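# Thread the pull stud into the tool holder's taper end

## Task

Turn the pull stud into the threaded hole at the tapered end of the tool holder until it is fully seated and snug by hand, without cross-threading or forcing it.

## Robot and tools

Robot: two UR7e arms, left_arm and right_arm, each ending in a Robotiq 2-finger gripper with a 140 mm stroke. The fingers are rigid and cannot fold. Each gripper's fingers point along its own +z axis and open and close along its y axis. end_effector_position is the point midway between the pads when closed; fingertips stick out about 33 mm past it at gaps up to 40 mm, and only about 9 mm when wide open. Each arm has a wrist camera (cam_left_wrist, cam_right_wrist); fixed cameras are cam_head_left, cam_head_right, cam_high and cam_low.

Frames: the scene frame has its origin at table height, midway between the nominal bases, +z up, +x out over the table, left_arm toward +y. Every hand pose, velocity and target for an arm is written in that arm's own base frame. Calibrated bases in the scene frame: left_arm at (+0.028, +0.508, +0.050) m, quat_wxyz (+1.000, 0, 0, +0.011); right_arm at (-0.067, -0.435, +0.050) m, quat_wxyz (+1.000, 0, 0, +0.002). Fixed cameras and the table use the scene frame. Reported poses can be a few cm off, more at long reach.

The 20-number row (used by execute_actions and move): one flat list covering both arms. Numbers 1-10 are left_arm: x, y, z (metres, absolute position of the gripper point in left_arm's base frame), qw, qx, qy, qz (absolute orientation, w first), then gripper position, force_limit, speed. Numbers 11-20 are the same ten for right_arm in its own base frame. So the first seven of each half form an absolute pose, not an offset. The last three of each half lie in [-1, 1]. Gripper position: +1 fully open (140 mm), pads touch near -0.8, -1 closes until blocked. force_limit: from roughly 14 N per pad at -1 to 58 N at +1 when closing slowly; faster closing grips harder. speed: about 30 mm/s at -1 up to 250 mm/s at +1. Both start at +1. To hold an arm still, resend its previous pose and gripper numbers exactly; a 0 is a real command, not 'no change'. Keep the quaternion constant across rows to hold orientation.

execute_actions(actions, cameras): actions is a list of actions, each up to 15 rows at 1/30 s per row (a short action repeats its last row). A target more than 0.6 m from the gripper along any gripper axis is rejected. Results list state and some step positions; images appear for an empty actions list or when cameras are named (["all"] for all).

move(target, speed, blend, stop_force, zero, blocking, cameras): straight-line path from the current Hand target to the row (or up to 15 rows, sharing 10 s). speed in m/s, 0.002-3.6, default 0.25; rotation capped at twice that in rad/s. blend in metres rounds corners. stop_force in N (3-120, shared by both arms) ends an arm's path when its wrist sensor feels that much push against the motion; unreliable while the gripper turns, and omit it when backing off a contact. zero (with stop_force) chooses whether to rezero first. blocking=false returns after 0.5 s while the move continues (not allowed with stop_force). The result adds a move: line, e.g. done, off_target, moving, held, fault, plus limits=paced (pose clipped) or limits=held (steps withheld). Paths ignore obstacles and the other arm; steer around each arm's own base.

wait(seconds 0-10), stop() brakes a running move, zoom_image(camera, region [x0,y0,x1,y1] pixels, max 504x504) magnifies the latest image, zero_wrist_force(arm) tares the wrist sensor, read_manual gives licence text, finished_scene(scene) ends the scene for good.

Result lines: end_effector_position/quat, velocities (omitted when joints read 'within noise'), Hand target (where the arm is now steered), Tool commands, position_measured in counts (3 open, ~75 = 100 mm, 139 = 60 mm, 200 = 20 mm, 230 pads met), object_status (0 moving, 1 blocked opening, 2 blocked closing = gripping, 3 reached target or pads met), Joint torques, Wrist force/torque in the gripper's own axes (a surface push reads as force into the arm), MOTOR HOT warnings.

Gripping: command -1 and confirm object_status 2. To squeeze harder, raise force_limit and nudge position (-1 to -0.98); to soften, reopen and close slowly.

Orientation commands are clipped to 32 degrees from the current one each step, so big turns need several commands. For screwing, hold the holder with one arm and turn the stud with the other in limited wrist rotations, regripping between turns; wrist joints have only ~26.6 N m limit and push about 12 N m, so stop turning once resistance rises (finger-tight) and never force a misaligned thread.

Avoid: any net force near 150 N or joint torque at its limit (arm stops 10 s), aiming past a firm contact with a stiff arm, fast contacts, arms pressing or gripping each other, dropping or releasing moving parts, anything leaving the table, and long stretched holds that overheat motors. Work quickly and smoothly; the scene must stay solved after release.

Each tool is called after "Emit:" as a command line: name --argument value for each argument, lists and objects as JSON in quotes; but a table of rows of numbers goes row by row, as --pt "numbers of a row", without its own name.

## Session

Emit:
execute_actions --actions '[]'

Scene clock: 0.00 s.
left_arm: end_effector_position=(+0.1357, +0.0020, +0.3243) position_measured=3 object_status=3 end_effector_quat_wxyz=(+0.678, -0.075, -0.663, +0.310) | right_arm: end_effector_position=(+0.3914, +0.1795, +0.1970) position_measured=3 object_status=3 end_effector_quat_wxyz=(+0.063, +0.860, +0.288, +0.417)
Joint positions: left_arm=[-0.083 -1.361 1.865 -0.383 -1.967 0.588] | right_arm=[0.033 -2.196 2.688 -2.928 -1.464 2.578]
Joint velocities: within noise
Joint torques (N m): no reading
Wrist force (N): no reading
Wrist torque (N m): no reading
Wrist force, peak (N): no reading
Hand target: left_arm +0.1357, +0.0020, +0.3243; +0.678, -0.075, -0.663, +0.310 | right_arm +0.3914, +0.1795, +0.1970; +0.063, +0.860, +0.288, +0.417
Tool commands: left_gripper/position=+1.0 left_gripper/force_limit=+1.0 left_gripper/speed=+1.0 right_gripper/position=+1.0 right_gripper/force_limit=+1.0 right_gripper/speed=+1.0

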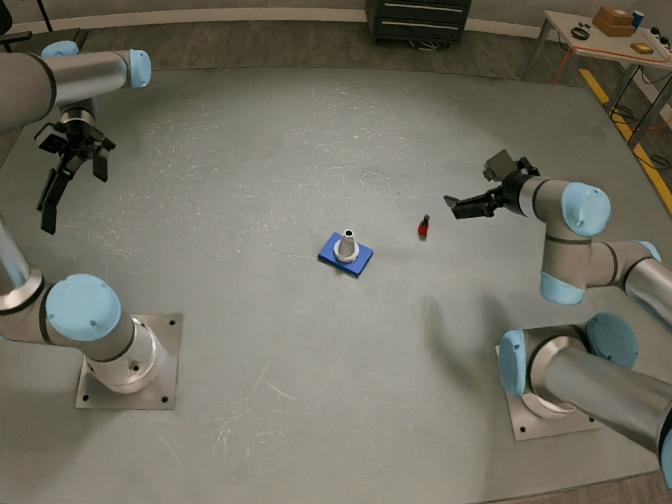

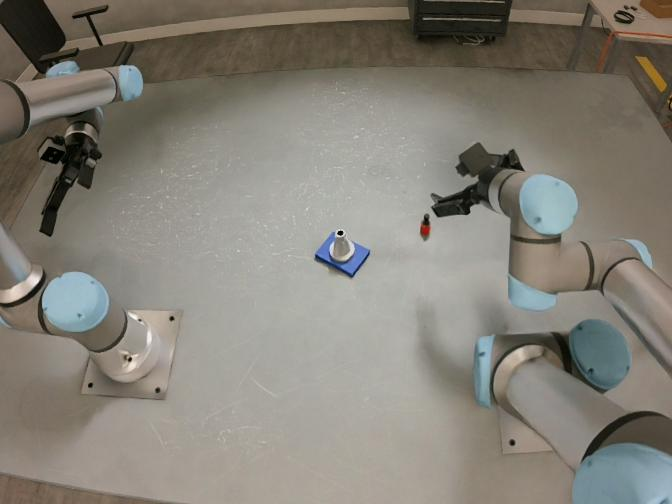

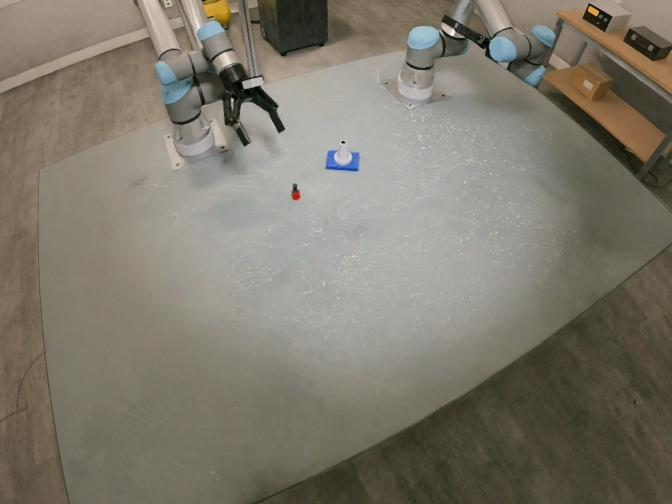

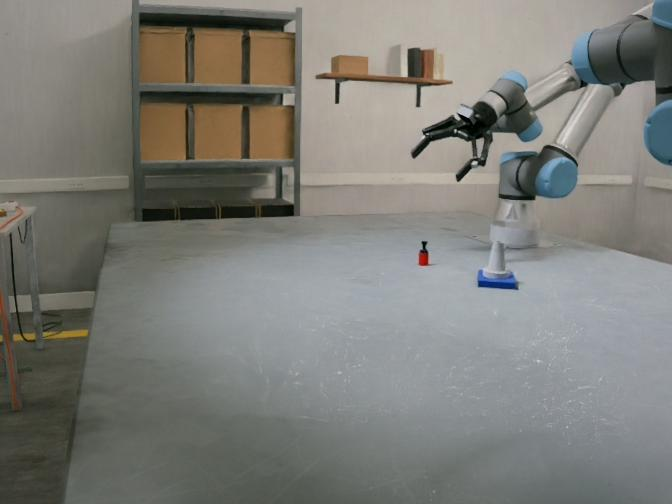

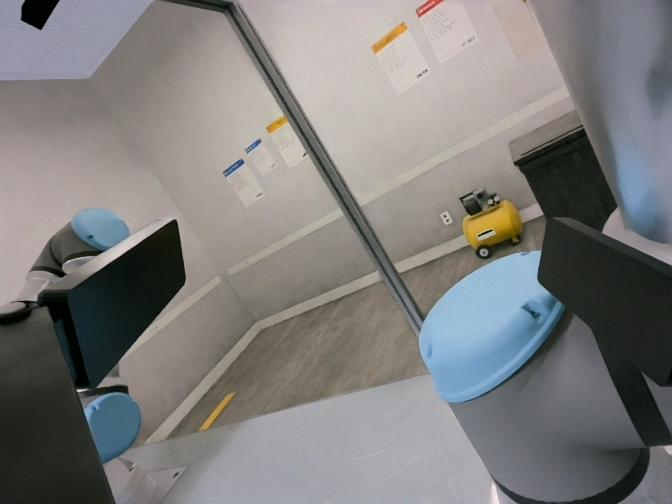

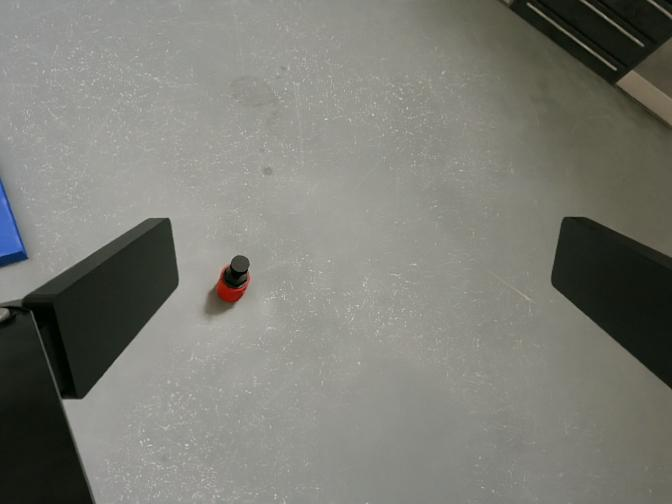

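Emit:
move --target '[0.1357,0.0020,0.3243,0.678,-0.075,-0.663,0.310,1,1,1,0.433,0.240,0.15,0,0.948,0.317,0,0.5,1,0]' --cameras '["cam_right_wrist"]'

Emit:
move --target '[0.1357,0.0020,0.3243,0.678,-0.075,-0.663,0.310,1,1,1,0.433,0.240,0.15,0,-0.317,0.948,0,0.5,1,0]' --cameras '["cam_right_wrist"]' --speed 0.5

Scene clock: 18.73 s.
left_arm: end_effector_position=(+0.1357, +0.0020, +0.3243) position_measured=3 object_status=3 end_effector_quat_wxyz=(+0.678, -0.075, -0.663, +0.310) | right_arm: end_effector_position=(+0.4330, +0.2401, +0.1500) position_measured=66 object_status=3 end_effector_quat_wxyz=(+0.000, +0.948, +0.317, +0.000)
Joint positions: left_arm=[-0.083 -1.361 1.865 -0.384 -1.967 0.588] | right_arm=[0.234 -1.557 1.885 -1.899 -1.571 2.73]
Joint torques (N m): left_arm=[9.99 -35.85 -24.02 -0.34 -1.1 -1.83] | right_arm=[-9.75 -24.86 -31.28 -1.23 -2 -1.09]
Wrist force (N): left_arm=[-0.4 0.4 -0.2] | right_arm=[-1.3 0.5 -1.3]
Wrist torque (N m): left_arm=[0.08 0.07 0.06] | right_arm=[0.14 0.04 0.26]
Wrist force, peak (N): left_arm=[-0.3 0.6 0.1] | right_arm=[-1.7 0.6 -1.3]
Hand target: left_arm +0.1357, +0.0020, +0.3243; +0.678, -0.075, -0.663, +0.310 | right_arm +0.4330, +0.2400, +0.1500; +0.000, +0.948, +0.317, +0.000
Off the commanded pose: left_arm 0.000 m, 0 deg | right_arm 0.000 m, 0 deg.
move: done
Images, in order (width x height): cam_right_wrist 672x504.

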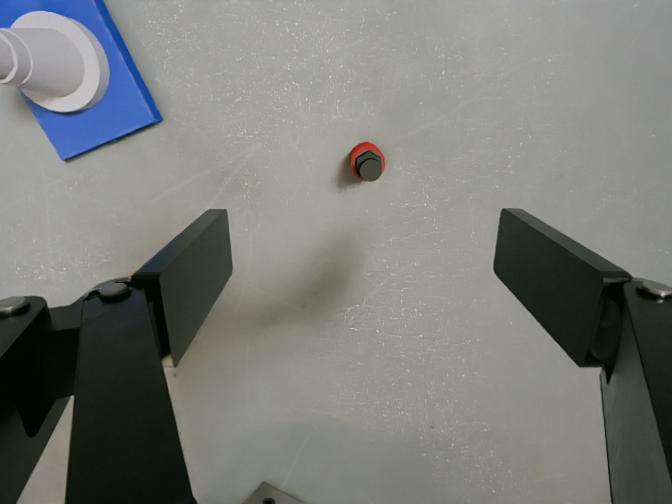

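Scene clock: 22.47 s.
left_arm: end_effector_position=(+0.1357, +0.0020, +0.3243) position_measured=3 object_status=3 end_effector_quat_wxyz=(+0.678, -0.075, -0.663, +0.310) | right_arm: end_effector_position=(+0.4330, +0.2400, +0.1500) position_measured=66 object_status=3 end_effector_quat_wxyz=(+0.000, -0.317, +0.948, +0.000) end_effector_velocity=(+0.000, +0.000, +0.000) end_effector_angular_velocity=(+0.000, +0.001, -0.005)
Joint positions: left_arm=[-0.083 -1.361 1.865 -0.384 -1.967 0.588] | right_arm=[0.234 -1.557 1.885 -1.899 -1.571 5.871]
Joint velocities: left_arm=[within noise] | right_arm=[0 0 0 0.001 0 0.005]
Joint torques (N m): left_arm=[9.78 -34.8 -24.66 0.03 -2.09 -1.32] | right_arm=[2.26 -12.86 -34.26 -1.32 -0.12 0.76]
Wrist force (N): left_arm=[0.1 -0.1 0.1] | right_arm=[-1.1 0.9 -1.1]
Wrist torque (N m): left_arm=[-0.02 -0.04 0.05] | right_arm=[0.26 0.00 0.38]
Wrist force, peak (N): left_arm=[0.0 0.6 -0.3] | right_arm=[-1.6 1.4 -1.4]
Hand target: left_arm +0.1357, +0.0020, +0.3243; +0.678, -0.075, -0.663, +0.310 | right_arm +0.4330, +0.2400, +0.1500; +0.000, -0.317, +0.948, +0.000
Off the commanded pose: left_arm 0.000 m, 0 deg | right_arm 0.000 m, 0 deg.
move: done
Images, in order (width x height): cam_right_wrist 672x504.

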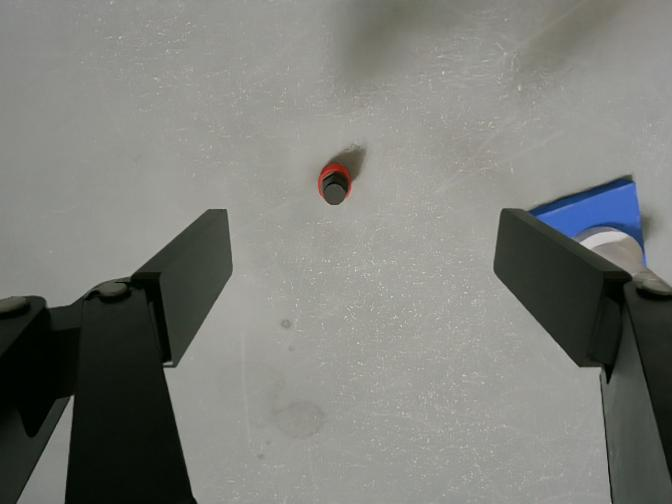

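Emit:
move --target '[0.1357,0.0020,0.3243,0.678,-0.075,-0.663,0.310,1,1,1,0.4465,0.2356,0.10,0,0.948,0.317,0,0.5,1,0]' --cameras '["cam_right_wrist"]' --speed 0.5

Emit:
zoom_image --camera "cam_right_wrist" --region '[300, 120, 400, 220]'

Emit:
move --target '[0.1357,0.0020,0.3243,0.678,-0.075,-0.663,0.310,1,1,1,0.4465,0.2356,0.10,0,-0.317,0.948,0,0.5,1,0]' --cameras '["cam_right_wrist"]' --speed 0.5

Emit:
zoom_image --camera "cam_right_wrist" --region '[300, 120, 400, 220]'

Scene clock: 46.83 s.
left_arm: end_effector_position=(+0.1357, +0.0020, +0.3243) position_measured=3 object_status=3 end_effector_quat_wxyz=(+0.678, -0.075, -0.663, +0.310) | right_arm: end_effector_position=(+0.4464, +0.2356, +0.1001) position_measured=66 object_status=3 end_effector_quat_wxyz=(+0.000, +0.948, +0.317, +0.000)
Joint positions: left_arm=[-0.083 -1.361 1.865 -0.384 -1.967 0.588] | right_arm=[0.218 -1.046 1.355 1.262 1.571 5.856]
Joint torques (N m): left_arm=[9.22 -32.81 -24.72 0.49 -1.94 -0.05] | right_arm=[-9.47 -28.53 -28.65 3.52 0.72 1.34]
Wrist force (N): left_arm=[0.0 0.1 -0.1] | right_arm=[-1.0 0.5 -0.7]
Wrist torque (N m): left_arm=[0.02 -0.01 0.06] | right_arm=[0.19 -0.10 0.34]
Wrist force, peak (N): left_arm=[0.1 0.7 0.2] | right_arm=[7.1 2.0 1.5]
Hand target: left_arm +0.1357, +0.0020, +0.3243; +0.678, -0.075, -0.663, +0.310 | right_arm +0.4465, +0.2356, +0.1000; +0.000, +0.948, +0.317, +0.000
Off the commanded pose: left_arm 0.000 m, 0 deg | right_arm 0.000 m, 0 deg.
move: done; limits=paced
Images, in order (width x height): cam_right_wrist 672x504.

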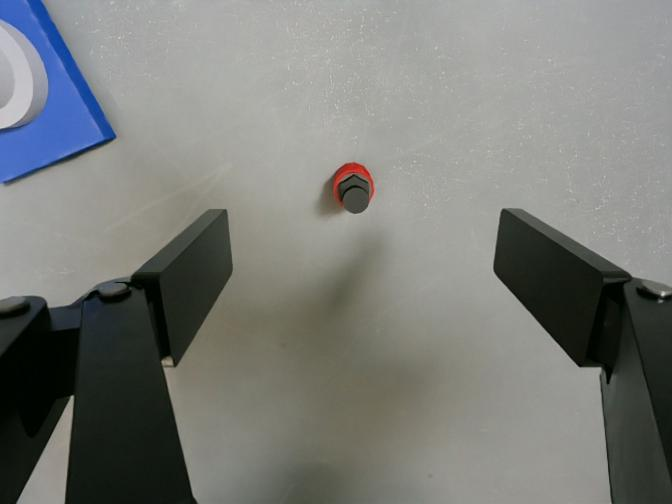

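Scaled by 5.040 from the camera's 672x504 image, which has a finer 960x720 frame.

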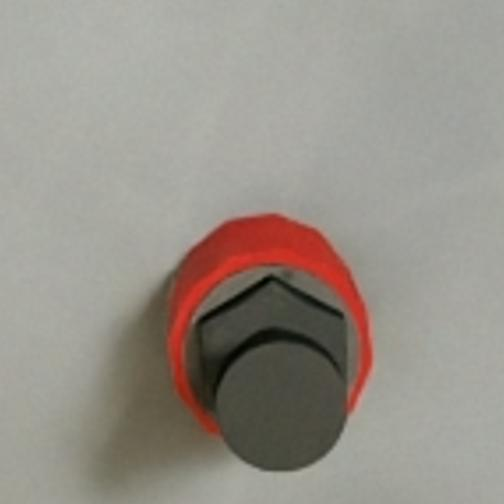

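Scene clock: 50.57 s.
left_arm: end_effector_position=(+0.1357, +0.0020, +0.3243) position_measured=3 object_status=3 end_effector_quat_wxyz=(+0.678, -0.075, -0.663, +0.310) | right_arm: end_effector_position=(+0.4465, +0.2356, +0.1000) position_measured=66 object_status=3 end_effector_quat_wxyz=(+0.000, -0.317, +0.948, +0.000)
Joint positions: left_arm=[-0.083 -1.361 1.865 -0.384 -1.967 0.588] | right_arm=[0.218 -1.046 1.355 1.262 1.571 2.715]
Joint torques (N m): left_arm=[10.05 -32.38 -24.34 0.41 -2.11 0.55] | right_arm=[-4.1 -52.67 -12.72 1.45 -0.14 -0.65]
Wrist force (N): left_arm=[-0.3 0.2 0.1] | right_arm=[-1.3 0.1 -0.5]
Wrist torque (N m): left_arm=[0.04 0.06 0.06] | right_arm=[0.08 -0.04 0.22]
Wrist force, peak (N): left_arm=[-0.2 0.6 0.2] | right_arm=[-1.6 0.8 -0.7]
Hand target: left_arm +0.1357, +0.0020, +0.3243; +0.678, -0.075, -0.663, +0.310 | right_arm +0.4465, +0.2356, +0.1000; +0.000, -0.317, +0.948, +0.000
Off the commanded pose: left_arm 0.000 m, 0 deg | right_arm 0.000 m, 0 deg.
move: done
Images, in order (width x height): cam_right_wrist 672x504.

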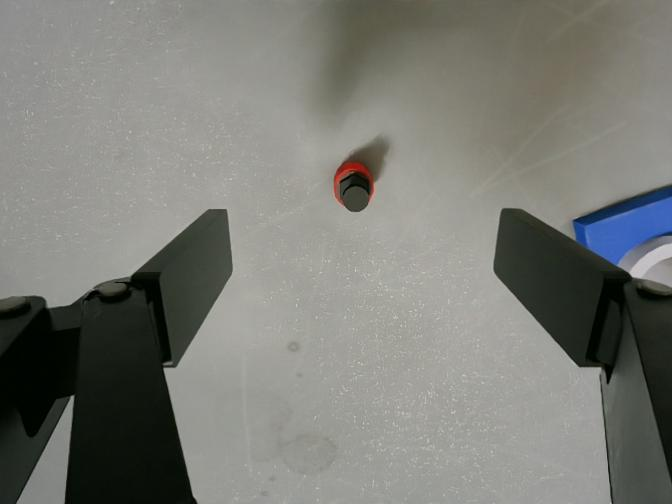

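Scaled by 5.040 from the camera's 672x504 image, which has a finer 960x720 frame.

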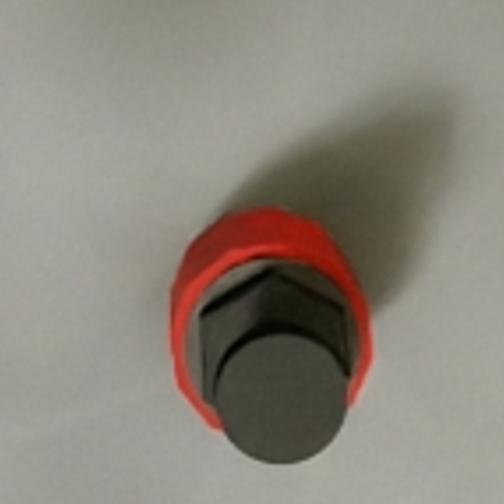

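Emit:
move --target '[0.1357,0.0020,0.3243,0.678,-0.075,-0.663,0.310,1,1,1,0.4463,0.2354,0.025,0,-0.317,0.948,0,0.3,1,0]' --cameras '["cam_low","cam_right_wrist"]' --speed 0.12 --stop_force 8

Emit:
zoom_image --camera "cam_low" --region '[400, 230, 450, 280]'

Scene clock: 65.00 s.
left_arm: end_effector_position=(+0.1357, +0.0020, +0.3243) position_measured=3 object_status=3 end_effector_quat_wxyz=(+0.678, -0.075, -0.663, +0.310) | right_arm: end_effector_position=(+0.4463, +0.2354, +0.0250) position_measured=91 object_status=3 end_effector_quat_wxyz=(+0.000, -0.317, +0.948, +0.000)
Joint positions: left_arm=[-0.083 -1.361 1.865 -0.384 -1.967 0.588] | right_arm=[0.218 -0.978 1.452 1.097 1.571 2.714]
Joint torques (N m): left_arm=[9.13 -31.57 -23.81 0.5 -1.94 1.26] | right_arm=[-9.09 -53.81 -26.47 1.32 -2.01 -1.18]
Wrist force (N): left_arm=[0.2 0.4 -0.1] | right_arm=[-2.2 0.0 -0.4]
Wrist torque (N m): left_arm=[0.09 -0.04 0.06] | right_arm=[0.05 0.21 0.20]
Wrist force, peak (N): left_arm=[0.0 0.6 -0.2] | right_arm=[-1.3 0.2 -2.5]
Hand target: left_arm +0.1357, +0.0020, +0.3243; +0.678, -0.075, -0.663, +0.310 | right_arm +0.4463, +0.2354, +0.0250; +0.000, -0.317, +0.948, +0.000
Off the commanded pose: left_arm 0.000 m, 0 deg | right_arm 0.000 m, 0 deg.
move: done
Images, in order (width x height): cam_low 672x504, cam_right_wrist 672x504.

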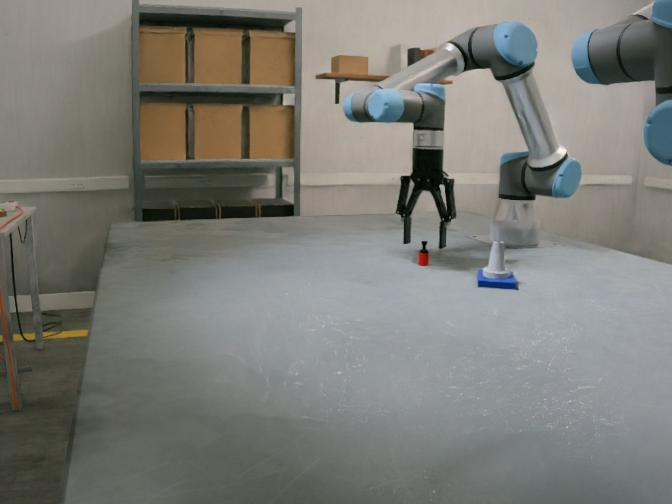

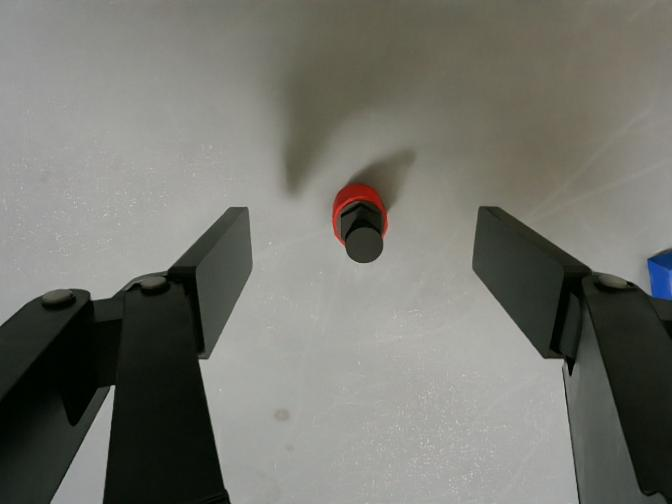

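Scaled by 10.080 from the camera's 672x504 image, which has a finer 960x720 frame.

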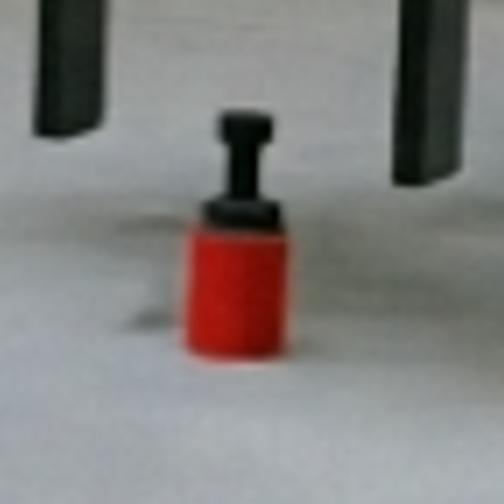

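Emit:
move --target '[0.1357,0.0020,0.3243,0.678,-0.075,-0.663,0.310,1,1,1,0.4463,0.2354,0.0190,0,-0.317,0.948,0,0.3,1,0]' --speed 0.1

Emit:
move --target '[0.1357,0.0020,0.3243,0.678,-0.075,-0.663,0.310,1,1,1,0.4463,0.2354,0.0190,0,-0.317,0.948,0,-1,1,-1]' --cameras '["cam_low"]'

Emit:
zoom_image --camera "cam_low" --region '[400, 230, 450, 280]'

Scene clock: 73.07 s.
left_arm: end_effector_position=(+0.1357, +0.0020, +0.3243) position_measured=3 object_status=3 end_effector_quat_wxyz=(+0.678, -0.075, -0.663, +0.310) | right_arm: end_effector_position=(+0.4463, +0.2354, +0.0189) position_measured=91 object_status=3 end_effector_quat_wxyz=(+0.000, -0.317, +0.948, +0.000)
Joint positions: left_arm=[-0.083 -1.361 1.865 -0.384 -1.967 0.588] | right_arm=[0.218 -0.972 1.458 1.084 1.571 2.714]
Joint torques (N m): left_arm=[8.57 -30.57 -24.47 0.81 -2.04 1.54] | right_arm=[-9.04 -36.76 -15.66 3.79 -1.85 -0.15]
Wrist force (N): left_arm=[0.1 0.3 0.0] | right_arm=[-2.0 0.1 -0.5]
Wrist torque (N m): left_arm=[0.06 -0.03 0.06] | right_arm=[0.04 0.16 0.20]
Wrist force, peak (N): left_arm=[-0.2 0.5 0.1] | right_arm=[-2.3 0.2 -0.5]
Hand target: left_arm +0.1357, +0.0020, +0.3243; +0.678, -0.075, -0.663, +0.310 | right_arm +0.4463, +0.2354, +0.0190; +0.000, -0.317, +0.948, +0.000
Off the commanded pose: left_arm 0.000 m, 0 deg | right_arm 0.000 m, 0 deg.
move: done

Scene clock: 76.17 s.
left_arm: end_effector_position=(+0.1357, +0.0020, +0.3243) position_measured=3 object_status=3 end_effector_quat_wxyz=(+0.678, -0.075, -0.663, +0.310) | right_arm: end_effector_position=(+0.4463, +0.2354, +0.0190) position_measured=209 object_status=0 end_effector_quat_wxyz=(+0.000, -0.317, +0.948, +0.000)
Joint positions: left_arm=[-0.083 -1.361 1.865 -0.384 -1.967 0.588] | right_arm=[0.218 -0.972 1.458 1.084 1.571 2.714]
Joint torques (N m): left_arm=[8.32 -29.65 -24.82 0.85 -2.03 1.59] | right_arm=[-7.85 -48.45 -23.64 3.68 -1.62 0.05]
Wrist force (N): left_arm=[0.1 0.4 0.2] | right_arm=[-2.1 -0.6 -9.4]
Wrist torque (N m): left_arm=[0.10 -0.03 0.05] | right_arm=[0.08 0.17 0.19]
Wrist force, peak (N): left_arm=[0.1 0.5 0.3] | right_arm=[-2.1 -0.6 -9.4]
Hand target: left_arm +0.1357, +0.0020, +0.3243; +0.678, -0.075, -0.663, +0.310 | right_arm +0.4463, +0.2354, +0.0190; +0.000, -0.317, +0.948, +0.000
Off the commanded pose: left_arm 0.000 m, 0 deg | right_arm 0.000 m, 0 deg.
move: done
Images, in order (width x height): cam_low 672x504.

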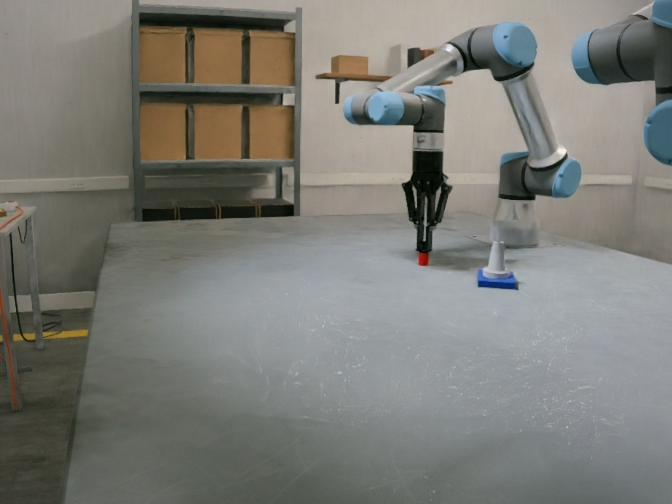

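Scaled by 10.080 from the camera's 672x504 image, which has a finer 960x720 frame.

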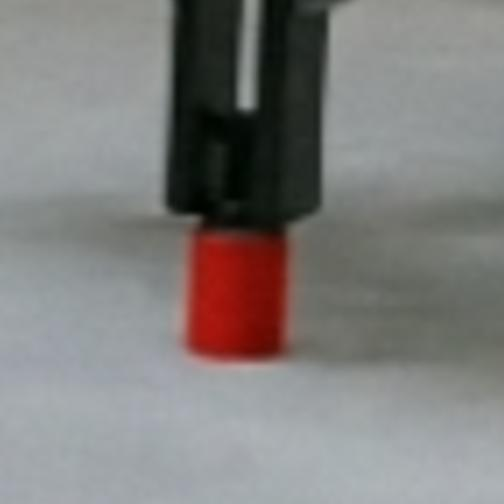

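Emit:
move --pt "0.1357 0.0020 0.3243 0.678 -0.075 -0.663 0.310 1 1 1 0.4463 0.2354 0.150 0 -0.317 0.948 0 -1 1 -1" --pt "0.1357 0.0020 0.3243 0.678 -0.075 -0.663 0.310 1 1 1 0.384 0.430 0.150 0 -0.317 0.948 0 -1 1 -1" --blend 0.02 --cameras '["cam_right_wrist"]'

Emit:
zoom_image --camera "cam_right_wrist" --region '[270, 120, 430, 280]'

Emit:
move --pt "0.1357 0.0020 0.3243 0.678 -0.075 -0.663 0.310 1 1 1 0.384 0.430 0.150 0 -0.980 0.199 0 -1 1 -1" --pt "0.1357 0.0020 0.3243 0.678 -0.075 -0.663 0.310 1 1 1 0.384 0.430 0.150 0 0.948 0.317 0 -1 1 -1" --blend 0.02 --speed 0.5 --cameras '["cam_right_wrist"]'

Emit:
zoom_image --camera "cam_right_wrist" --region '[270, 120, 430, 280]'

Scene clock: 87.87 s.
left_arm: end_effector_position=(+0.1357, +0.0020, +0.3243) position_measured=3 object_status=3 end_effector_quat_wxyz=(+0.678, -0.075, -0.663, +0.310) | right_arm: end_effector_position=(+0.3840, +0.4299, +0.1499) position_measured=209 object_status=2 end_effector_quat_wxyz=(+0.000, -0.317, +0.948, +0.000)
Joint positions: left_arm=[-0.083 -1.361 1.865 -0.384 -1.967 0.588] | right_arm=[0.608 -0.884 0.961 1.494 1.571 3.105]
Joint torques (N m): left_arm=[8.14 -28.59 -24.2 1.06 -2.05 1.54] | right_arm=[6.64 -56.76 -25.43 1.93 -0.38 0.39]
Wrist force (N): left_arm=[0.0 0.6 0.3] | right_arm=[-2.3 0.5 -0.6]
Wrist torque (N m): left_arm=[0.13 0.01 0.06] | right_arm=[0.19 0.21 0.32]
Wrist force, peak (N): left_arm=[0.0 0.6 0.3] | right_arm=[-2.2 -0.5 -9.6]
Hand target: left_arm +0.1357, +0.0020, +0.3243; +0.678, -0.075, -0.663, +0.310 | right_arm +0.3840, +0.4300, +0.1500; +0.000, -0.317, +0.948, +0.000
Off the commanded pose: left_arm 0.000 m, 0 deg | right_arm 0.000 m, 0 deg.
move: done
Images, in order (width x height): cam_right_wrist 672x504.

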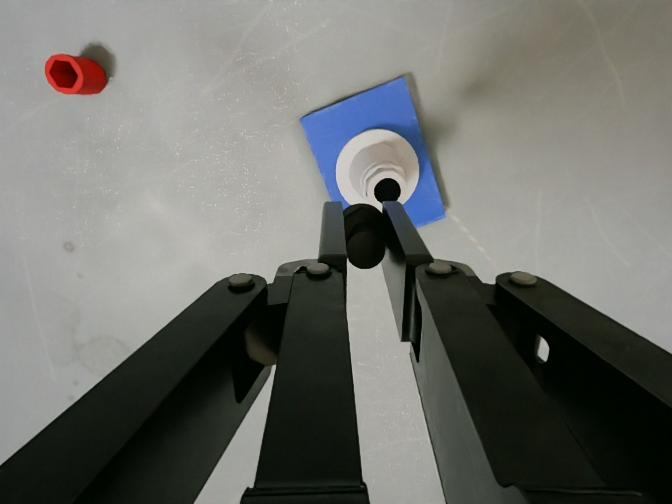

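Scaled by 3.150 from the camera's 672x504 image, which has a finer 960x720 frame.

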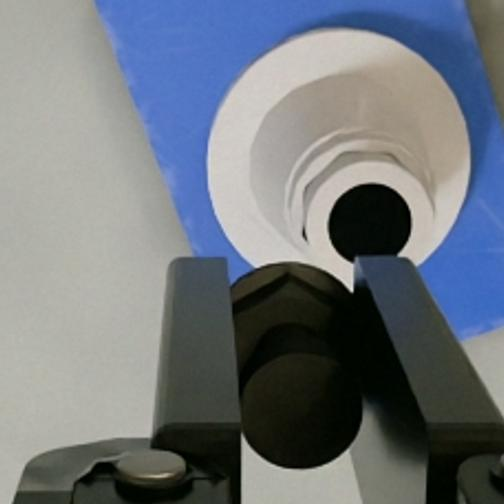

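Scene clock: 91.60 s.
left_arm: end_effector_position=(+0.1357, +0.0020, +0.3243) position_measured=3 object_status=3 end_effector_quat_wxyz=(+0.678, -0.075, -0.663, +0.310) | right_arm: end_effector_position=(+0.3840, +0.4300, +0.1500) position_measured=209 object_status=2 end_effector_quat_wxyz=(+0.000, +0.948, +0.317, +0.000)
Joint positions: left_arm=[-0.083 -1.361 1.865 -0.384 -1.967 0.588] | right_arm=[0.608 -0.884 0.96 1.494 1.571 -0.037]
Joint torques (N m): left_arm=[8.12 -28.73 -23.67 1.26 -1.92 1.6] | right_arm=[-5.1 -60.3 -13.99 1.38 -0.39 -0.75]
Wrist force (N): left_arm=[0.0 0.4 0.2] | right_arm=[-1.9 0.6 -0.2]
Wrist torque (N m): left_arm=[0.08 0.00 0.06] | right_arm=[0.22 0.17 0.22]
Wrist force, peak (N): left_arm=[0.1 0.6 -0.4] | right_arm=[-2.5 1.2 -0.1]
Hand target: left_arm +0.1357, +0.0020, +0.3243; +0.678, -0.075, -0.663, +0.310 | right_arm +0.3840, +0.4300, +0.1500; +0.000, +0.948, +0.317, +0.000
Off the commanded pose: left_arm 0.000 m, 0 deg | right_arm 0.000 m, 0 deg.
move: done
Images, in order (width x height): cam_right_wrist 672x504.

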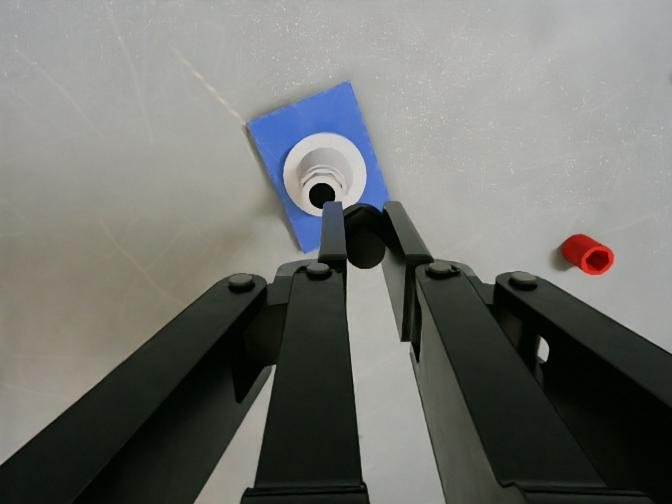

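Scaled by 3.150 from the camera's 672x504 image, which has a finer 960x720 frame.

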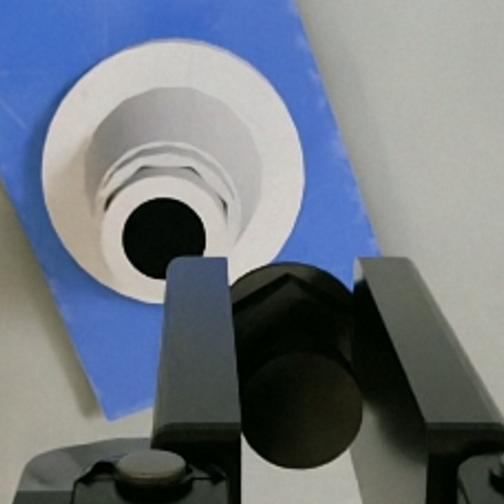

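Emit:
move --pt "0.1357 0.0020 0.3243 0.678 -0.075 -0.663 0.310 1 1 1 0.3715 0.4441 0.150 0 0.199 0.980 0 -1 1 -1" --pt "0.1357 0.0020 0.3243 0.678 -0.075 -0.663 0.310 1 1 1 0.3715 0.4441 0.150 0 -0.749 0.663 0 -1 1 -1" --blend 0.02 --speed 0.5

Emit:
move --target '[0.1357,0.0020,0.3243,0.678,-0.075,-0.663,0.310,1,1,1,0.3715,0.4441,0.110,0,-0.749,0.663,0,-1,1,-1]' --speed 0.1 --cameras '["cam_low"]'

Emit:
zoom_image --camera "cam_low" --region '[475, 220, 525, 270]'

Emit:
move --target '[0.1357,0.0020,0.3243,0.678,-0.075,-0.663,0.310,1,1,1,0.3715,0.4441,0.092,0,-0.749,0.663,0,-1,1,-1]' --speed 0.004 --stop_force 5 --cameras '["cam_low"]'

Emit:
zoom_image --camera "cam_low" --region '[475, 220, 525, 270]'

Scene clock: 113.20 s.
left_arm: end_effector_position=(+0.1357, +0.0020, +0.3243) position_measured=3 object_status=3 end_effector_quat_wxyz=(+0.678, -0.075, -0.663, +0.310) | right_arm: end_effector_position=(+0.3715, +0.4441, +0.1500) position_measured=209 object_status=2 end_effector_quat_wxyz=(+0.000, +0.749, -0.663, +0.000)
Joint positions: left_arm=[-0.083 -1.361 1.865 -0.384 -1.967 0.588] | right_arm=[0.642 -0.876 0.948 1.499 1.571 -4.192]
Joint torques (N m): left_arm=[7.64 -26.51 -24.48 1.51 -2.14 1.52] | right_arm=[-4.36 -60.26 -13.69 1.34 -0.65 -0.65]
Wrist force (N): left_arm=[-0.1 0.4 0.2] | right_arm=[-2.1 0.8 0.0]
Wrist torque (N m): left_arm=[0.08 0.00 0.06] | right_arm=[0.28 0.20 0.21]
Wrist force, peak (N): left_arm=[0.3 0.6 0.3] | right_arm=[-2.4 0.9 -0.3]
Hand target: left_arm +0.1357, +0.0020, +0.3243; +0.678, -0.075, -0.663, +0.310 | right_arm +0.3715, +0.4441, +0.1500; +0.000, +0.749, -0.663, +0.000
Off the commanded pose: left_arm 0.000 m, 0 deg | right_arm 0.000 m, 0 deg.
move: done

Scene clock: 113.97 s.
left_arm: end_effector_position=(+0.1357, +0.0020, +0.3243) position_measured=3 object_status=3 end_effector_quat_wxyz=(+0.678, -0.075, -0.663, +0.310) | right_arm: end_effector_position=(+0.3715, +0.4441, +0.1098) position_measured=209 object_status=2 end_effector_quat_wxyz=(+0.000, +0.749, -0.663, +0.000)
Joint positions: left_arm=[-0.083 -1.361 1.865 -0.384 -1.967 0.588] | right_arm=[0.642 -0.863 1.028 1.406 1.571 -4.192]
Joint torques (N m): left_arm=[7.92 -25.8 -23.53 1.68 -1.99 1.53] | right_arm=[6.57 -61.19 -29.27 4.6 0.72 -1.37]
Wrist force (N): left_arm=[-0.1 0.2 0.0] | right_arm=[-2.0 0.5 -0.1]
Wrist torque (N m): left_arm=[0.04 0.01 0.06] | right_arm=[0.19 0.20 0.19]
Wrist force, peak (N): left_arm=[-0.5 0.4 -0.3] | right_arm=[-2.0 0.6 -1.4]
Hand target: left_arm +0.1357, +0.0020, +0.3243; +0.678, -0.075, -0.663, +0.310 | right_arm +0.3715, +0.4441, +0.1100; +0.000, +0.749, -0.663, +0.000
Off the commanded pose: left_arm 0.000 m, 0 deg | right_arm 0.000 m, 0 deg.
move: done
Images, in order (width x height): cam_low 672x504.

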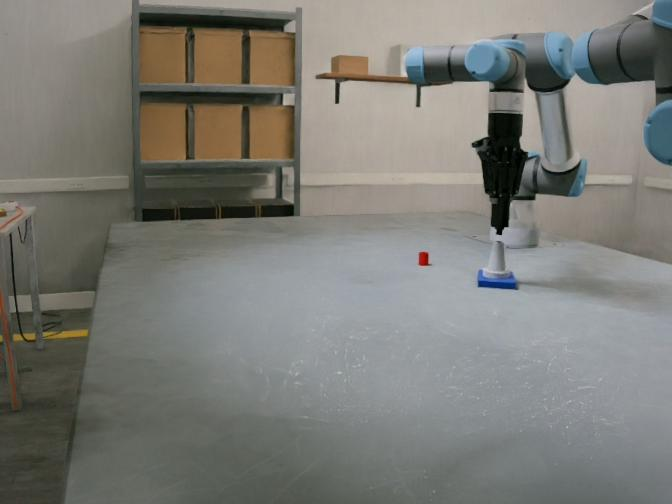

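Scaled by 10.080 from the camera's 672x504 image, which has a finer 960x720 frame.

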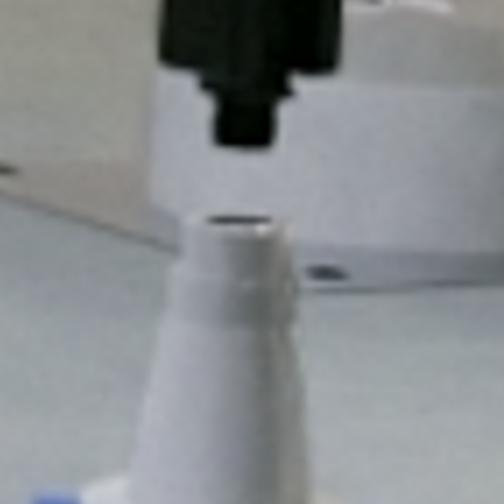

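Scene clock: 119.07 s.
left_arm: end_effector_position=(+0.1357, +0.0020, +0.3243) position_measured=3 object_status=3 end_effector_quat_wxyz=(+0.678, -0.075, -0.663, +0.310) | right_arm: end_effector_position=(+0.3715, +0.4441, +0.0920) position_measured=209 object_status=2 end_effector_quat_wxyz=(+0.000, +0.749, -0.663, +0.000)
Joint positions: left_arm=[-0.083 -1.361 1.865 -0.384 -1.967 0.588] | right_arm=[0.642 -0.854 1.059 1.366 1.571 -4.192]
Joint torques (N m): left_arm=[7.03 -25.72 -24.28 1.87 -1.99 1.5] | right_arm=[6.69 -40.07 -21.3 4.49 -1.79 -0.11]
Wrist force (N): left_arm=[-0.1 0.3 0.1] | right_arm=[-1.8 0.8 0.2]
Wrist torque (N m): left_arm=[0.07 0.02 0.06] | right_arm=[0.24 0.16 0.17]
Wrist force, peak (N): left_arm=[0.3 0.6 -0.2] | right_arm=[-2.3 0.6 -0.1]
Hand target: left_arm +0.1357, +0.0020, +0.3243; +0.678, -0.075, -0.663, +0.310 | right_arm +0.3715, +0.4441, +0.0920; +0.000, +0.749, -0.663, +0.000
Off the commanded pose: left_arm 0.000 m, 0 deg | right_arm 0.000 m, 0 deg.
move: done
Images, in order (width x height): cam_low 672x504.

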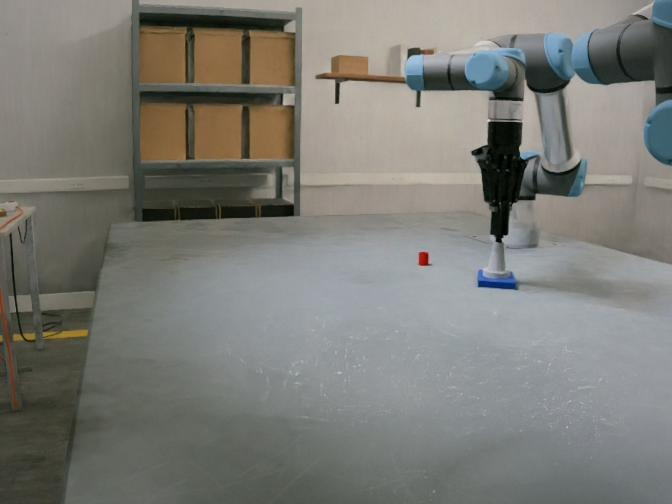

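Scaled by 10.080 from the camera's 672x504 image, which has a finer 960x720 frame.

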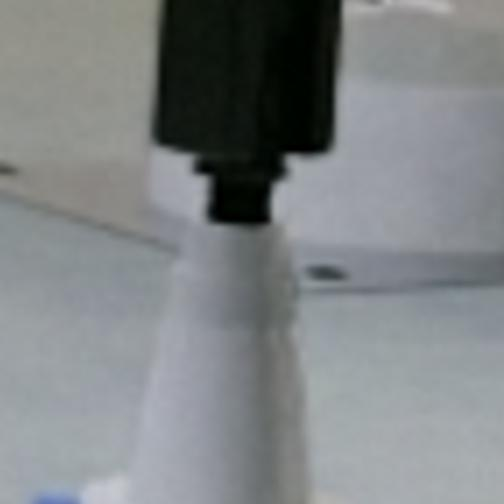

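Emit:
move --target '[0.1357,0.0020,0.3243,0.678,-0.075,-0.663,0.310,1,1,1,0.3715,0.4441,0.083,0,-0.749,0.663,0,-1,1,-1]' --speed 0.003 --stop_force 4 --cameras '["cam_low"]'

Emit:
zoom_image --camera "cam_low" --region '[475, 220, 525, 270]'

Scene clock: 125.17 s.
left_arm: end_effector_position=(+0.1357, +0.0020, +0.3243) position_measured=3 object_status=3 end_effector_quat_wxyz=(+0.678, -0.075, -0.663, +0.310) | right_arm: end_effector_position=(+0.3715, +0.4441, +0.0911) position_measured=209 object_status=2 end_effector_quat_wxyz=(+0.000, +0.749, -0.663, +0.000)
Joint positions: left_arm=[-0.083 -1.361 1.865 -0.384 -1.967 0.588] | right_arm=[0.642 -0.854 1.061 1.364 1.571 -4.192]
Joint torques (N m): left_arm=[7.29 -24.58 -23.72 2 -2.03 1.66] | right_arm=[5.48 -56.73 -25.65 5.42 -1.25 -0.03]
Wrist force (N): left_arm=[0.0 0.2 0.1] | right_arm=[-5.1 -2.7 -5.0]
Wrist torque (N m): left_arm=[0.05 -0.01 0.06] | right_arm=[0.31 0.21 0.17]
Wrist force, peak (N): left_arm=[0.6 0.4 -0.2] | right_arm=[-5.6 -3.0 -7.5]
Hand target: left_arm +0.1357, +0.0020, +0.3243; +0.678, -0.075, -0.663, +0.310 | right_arm +0.3715, +0.4441, +0.0911; +0.000, +0.749, -0.663, +0.000
Off the commanded pose: left_arm 0.000 m, 0 deg | right_arm 0.008 m, 0 deg.
move: contact (right_arm)
Images, in order (width x height): cam_low 672x504.

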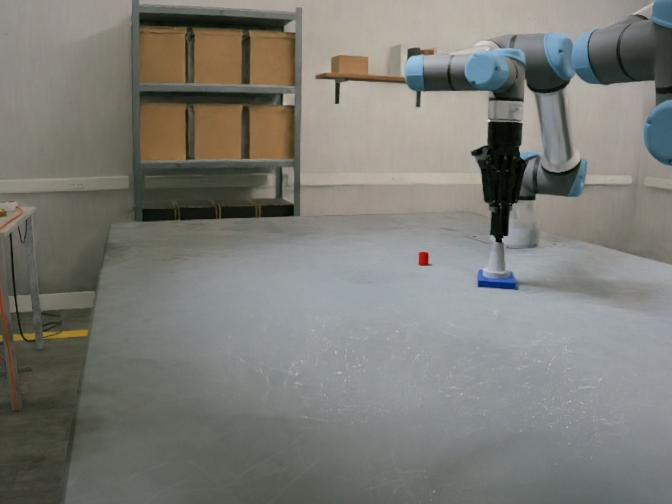

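Scaled by 10.080 from the camera's 672x504 image, which has a finer 960x720 frame.

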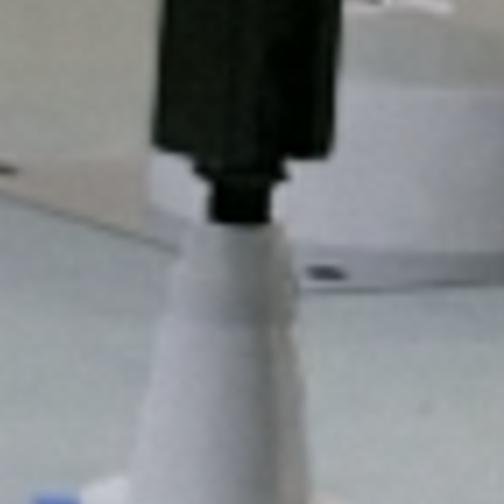

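Emit:
move --target '[0.1357,0.0020,0.3243,0.678,-0.075,-0.663,0.310,1,1,1,0.3718,0.4445,0.0911,0,-0.749,0.663,0,-1,1,-1]' --speed 0.004

Emit:
move --target '[0.1357,0.0020,0.3243,0.678,-0.075,-0.663,0.310,1,1,1,0.3718,0.4445,0.085,0,-0.749,0.663,0,-1,1,-1]' --speed 0.003 --stop_force 5

Scene clock: 133.13 s.
left_arm: end_effector_position=(+0.1357, +0.0020, +0.3243) position_measured=3 object_status=3 end_effector_quat_wxyz=(+0.678, -0.075, -0.663, +0.310) | right_arm: end_effector_position=(+0.3718, +0.4445, +0.0911) position_measured=209 object_status=2 end_effector_quat_wxyz=(+0.000, +0.749, -0.663, +0.000)
Joint positions: left_arm=[-0.083 -1.361 1.865 -0.384 -1.967 0.588] | right_arm=[0.642 -0.852 1.058 1.365 1.571 -4.192]
Joint torques (N m): left_arm=[6.88 -23.69 -23.85 2.11 -1.99 1.5] | right_arm=[8.44 -36.72 -26.35 3.97 1.3 0.97]
Wrist force (N): left_arm=[0.1 0.4 0.1] | right_arm=[-1.5 1.0 -0.7]
Wrist torque (N m): left_arm=[0.09 -0.03 0.06] | right_arm=[0.18 0.17 0.18]
Wrist force, peak (N): left_arm=[-0.4 0.4 0.3] | right_arm=[-5.2 -2.4 -5.2]
Hand target: left_arm +0.1357, +0.0020, +0.3243; +0.678, -0.075, -0.663, +0.310 | right_arm +0.3718, +0.4445, +0.0911; +0.000, +0.749, -0.663, +0.000
Off the commanded pose: left_arm 0.000 m, 0 deg | right_arm 0.000 m, 0 deg.
move: done

Scene clock: 134.03 s.
left_arm: end_effector_position=(+0.1357, +0.0020, +0.3243) position_measured=3 object_status=3 end_effector_quat_wxyz=(+0.678, -0.075, -0.663, +0.310) | right_arm: end_effector_position=(+0.3718, +0.4445, +0.0909) position_measured=209 object_status=2 end_effector_quat_wxyz=(+0.000, +0.749, -0.663, +0.000)
Joint positions: left_arm=[-0.083 -1.361 1.865 -0.384 -1.967 0.588] | right_arm=[0.642 -0.852 1.059 1.364 1.571 -4.192]
Joint torques (N m): left_arm=[7.25 -23.34 -23.96 2.25 -2.01 1.44] | right_arm=[6.71 -47.06 -27.86 3.67 1.47 1.02]
Wrist force (N): left_arm=[-0.1 0.1 -0.3] | right_arm=[-2.3 1.8 -5.8]
Wrist torque (N m): left_arm=[0.03 0.02 0.07] | right_arm=[0.09 0.21 0.17]
Wrist force, peak (N): left_arm=[-0.1 0.5 0.2] | right_arm=[-2.0 2.4 -10.2]
Hand target: left_arm +0.1357, +0.0020, +0.3243; +0.678, -0.075, -0.663, +0.310 | right_arm +0.3718, +0.4445, +0.0909; +0.000, +0.749, -0.663, +0.000
Off the commanded pose: left_arm 0.000 m, 0 deg | right_arm 0.006 m, 0 deg.
move: contact (right_arm)

Emit:
move --target '[0.1357,0.0020,0.3243,0.678,-0.075,-0.663,0.310,1,1,1,0.3718,0.4445,0.0905,0,0.199,0.980,0,-1,1,-1]' --speed 0.5

Emit:
move --target '[0.1357,0.0020,0.3243,0.678,-0.075,-0.663,0.310,1,1,1,0.3718,0.4445,0.0899,0,0.948,0.317,0,-1,1,-1]' --speed 0.5

Scene clock: 142.60 s.
left_arm: end_effector_position=(+0.1357, +0.0020, +0.3243) position_measured=3 object_status=3 end_effector_quat_wxyz=(+0.678, -0.075, -0.663, +0.310) | right_arm: end_effector_position=(+0.3718, +0.4445, +0.0905) position_measured=209 object_status=2 end_effector_quat_wxyz=(+0.000, +0.199, +0.980, +0.000)
Joint positions: left_arm=[-0.083 -1.361 1.865 -0.384 -1.967 0.588] | right_arm=[0.642 -0.852 1.059 1.363 1.571 -2.099]
Joint torques (N m): left_arm=[6.54 -22.19 -24.32 2.42 -2.07 1.57] | right_arm=[6.43 -30.04 -27.57 1.37 -1.42 0.66]
Wrist force (N): left_arm=[0.1 0.3 0.2] | right_arm=[-3.3 -6.3 -12.8]
Wrist torque (N m): left_arm=[0.07 -0.02 0.06] | right_arm=[0.48 0.23 0.26]
Wrist force, peak (N): left_arm=[-0.3 0.4 0.4] | right_arm=[-3.9 -5.9 -15.7]
Hand target: left_arm +0.1357, +0.0020, +0.3243; +0.678, -0.075, -0.663, +0.310 | right_arm +0.3718, +0.4445, +0.0905; +0.000, +0.199, +0.980, +0.000
Off the commanded pose: left_arm 0.000 m, 0 deg | right_arm 0.000 m, 0 deg.
move: done

Scene clock: 145.27 s.
left_arm: end_effector_position=(+0.1357, +0.0020, +0.3243) position_measured=3 object_status=3 end_effector_quat_wxyz=(+0.678, -0.075, -0.663, +0.310) | right_arm: end_effector_position=(+0.3718, +0.4445, +0.0899) position_measured=209 object_status=2 end_effector_quat_wxyz=(+0.000, +0.948, +0.317, +0.000)
Joint positions: left_arm=[-0.083 -1.361 1.865 -0.384 -1.967 0.588] | right_arm=[0.642 -0.852 1.06 1.362 1.571 -0.003]
Joint torques (N m): left_arm=[6.53 -21.77 -24.24 2.56 -2.13 1.56] | right_arm=[1.49 -24.65 -24.74 0.4 1.2 0.69]
Wrist force (N): left_arm=[-0.2 0.1 0.1] | right_arm=[-8.9 -1.6 -23.1]
Wrist torque (N m): left_arm=[0.03 0.04 0.06] | right_arm=[0.21 0.24 0.31]
Wrist force, peak (N): left_arm=[-0.5 0.3 0.2] | right_arm=[-8.1 -1.4 -26.2]
Hand target: left_arm +0.1357, +0.0020, +0.3243; +0.678, -0.075, -0.663, +0.310 | right_arm +0.3718, +0.4445, +0.0899; +0.000, +0.948, +0.317, +0.000
Off the commanded pose: left_arm 0.000 m, 0 deg | right_arm 0.000 m, 0 deg.
move: done

Emit:
move --target '[0.1357,0.0020,0.3243,0.678,-0.075,-0.663,0.310,1,1,1,0.3715,0.4442,0.0896,0,0.749,-0.663,0,-1,1,-1]' --speed 0.5

Emit:
move --target '[0.1357,0.0020,0.3243,0.678,-0.075,-0.663,0.310,1,1,1,0.3715,0.4442,0.0891,0,-0.199,-0.980,0,-1,1,-1]' --speed 0.5

Scene clock: 153.53 s.
left_arm: end_effector_position=(+0.1357, +0.0020, +0.3243) position_measured=3 object_status=3 end_effector_quat_wxyz=(+0.678, -0.075, -0.663, +0.310) | right_arm: end_effector_position=(+0.3715, +0.4442, +0.0896) position_measured=209 object_status=2 end_effector_quat_wxyz=(+0.000, +0.749, -0.663, +0.000)
Joint positions: left_arm=[-0.083 -1.361 1.865 -0.384 -1.967 0.588] | right_arm=[0.642 -0.853 1.063 1.361 1.571 2.091]
Joint torques (N m): left_arm=[6.18 -21.42 -23.42 2.75 -2.14 1.62] | right_arm=[5.4 -34.25 -26.73 4.79 0.11 0.66]
Wrist force (N): left_arm=[0.0 0.4 0.1] | right_arm=[-4.8 0.0 -3.7]
Wrist torque (N m): left_arm=[0.08 0.00 0.06] | right_arm=[0.09 0.25 0.30]
Wrist force, peak (N): left_arm=[-0.4 0.5 -0.3] | right_arm=[-8.9 -0.6 -23.5]
Hand target: left_arm +0.1357, +0.0020, +0.3243; +0.678, -0.075, -0.663, +0.310 | right_arm +0.3715, +0.4442, +0.0896; +0.000, +0.749, -0.663, +0.000
Off the commanded pose: left_arm 0.000 m, 0 deg | right_arm 0.000 m, 0 deg.
move: done

Scene clock: 156.20 s.
left_arm: end_effector_position=(+0.1357, +0.0020, +0.3243) position_measured=3 object_status=3 end_effector_quat_wxyz=(+0.678, -0.075, -0.663, +0.310) | right_arm: end_effector_position=(+0.3715, +0.4442, +0.0891) position_measured=209 object_status=2 end_effector_quat_wxyz=(+0.000, +0.199, +0.980, +0.000)
Joint positions: left_arm=[-0.083 -1.361 1.865 -0.384 -1.967 0.588] | right_arm=[0.642 -0.852 1.064 1.36 1.571 4.184]
Joint torques (N m): left_arm=[6.34 -21.47 -23.44 2.77 -2.12 1.43] | right_arm=[7.51 -40.28 -28.88 6.4 0.75 0.74]
Wrist force (N): left_arm=[0.0 0.2 0.1] | right_arm=[-2.3 3.8 6.4]
Wrist torque (N m): left_arm=[0.04 -0.01 0.06] | right_arm=[-0.10 0.27 0.26]
Wrist force, peak (N): left_arm=[0.4 0.5 -0.1] | right_arm=[-3.2 2.3 9.4]
Hand target: left_arm +0.1357, +0.0020, +0.3243; +0.678, -0.075, -0.663, +0.310 | right_arm +0.3715, +0.4442, +0.0891; +0.000, +0.199, +0.980, +0.000
Off the commanded pose: left_arm 0.000 m, 0 deg | right_arm 0.000 m, 0 deg.
move: done


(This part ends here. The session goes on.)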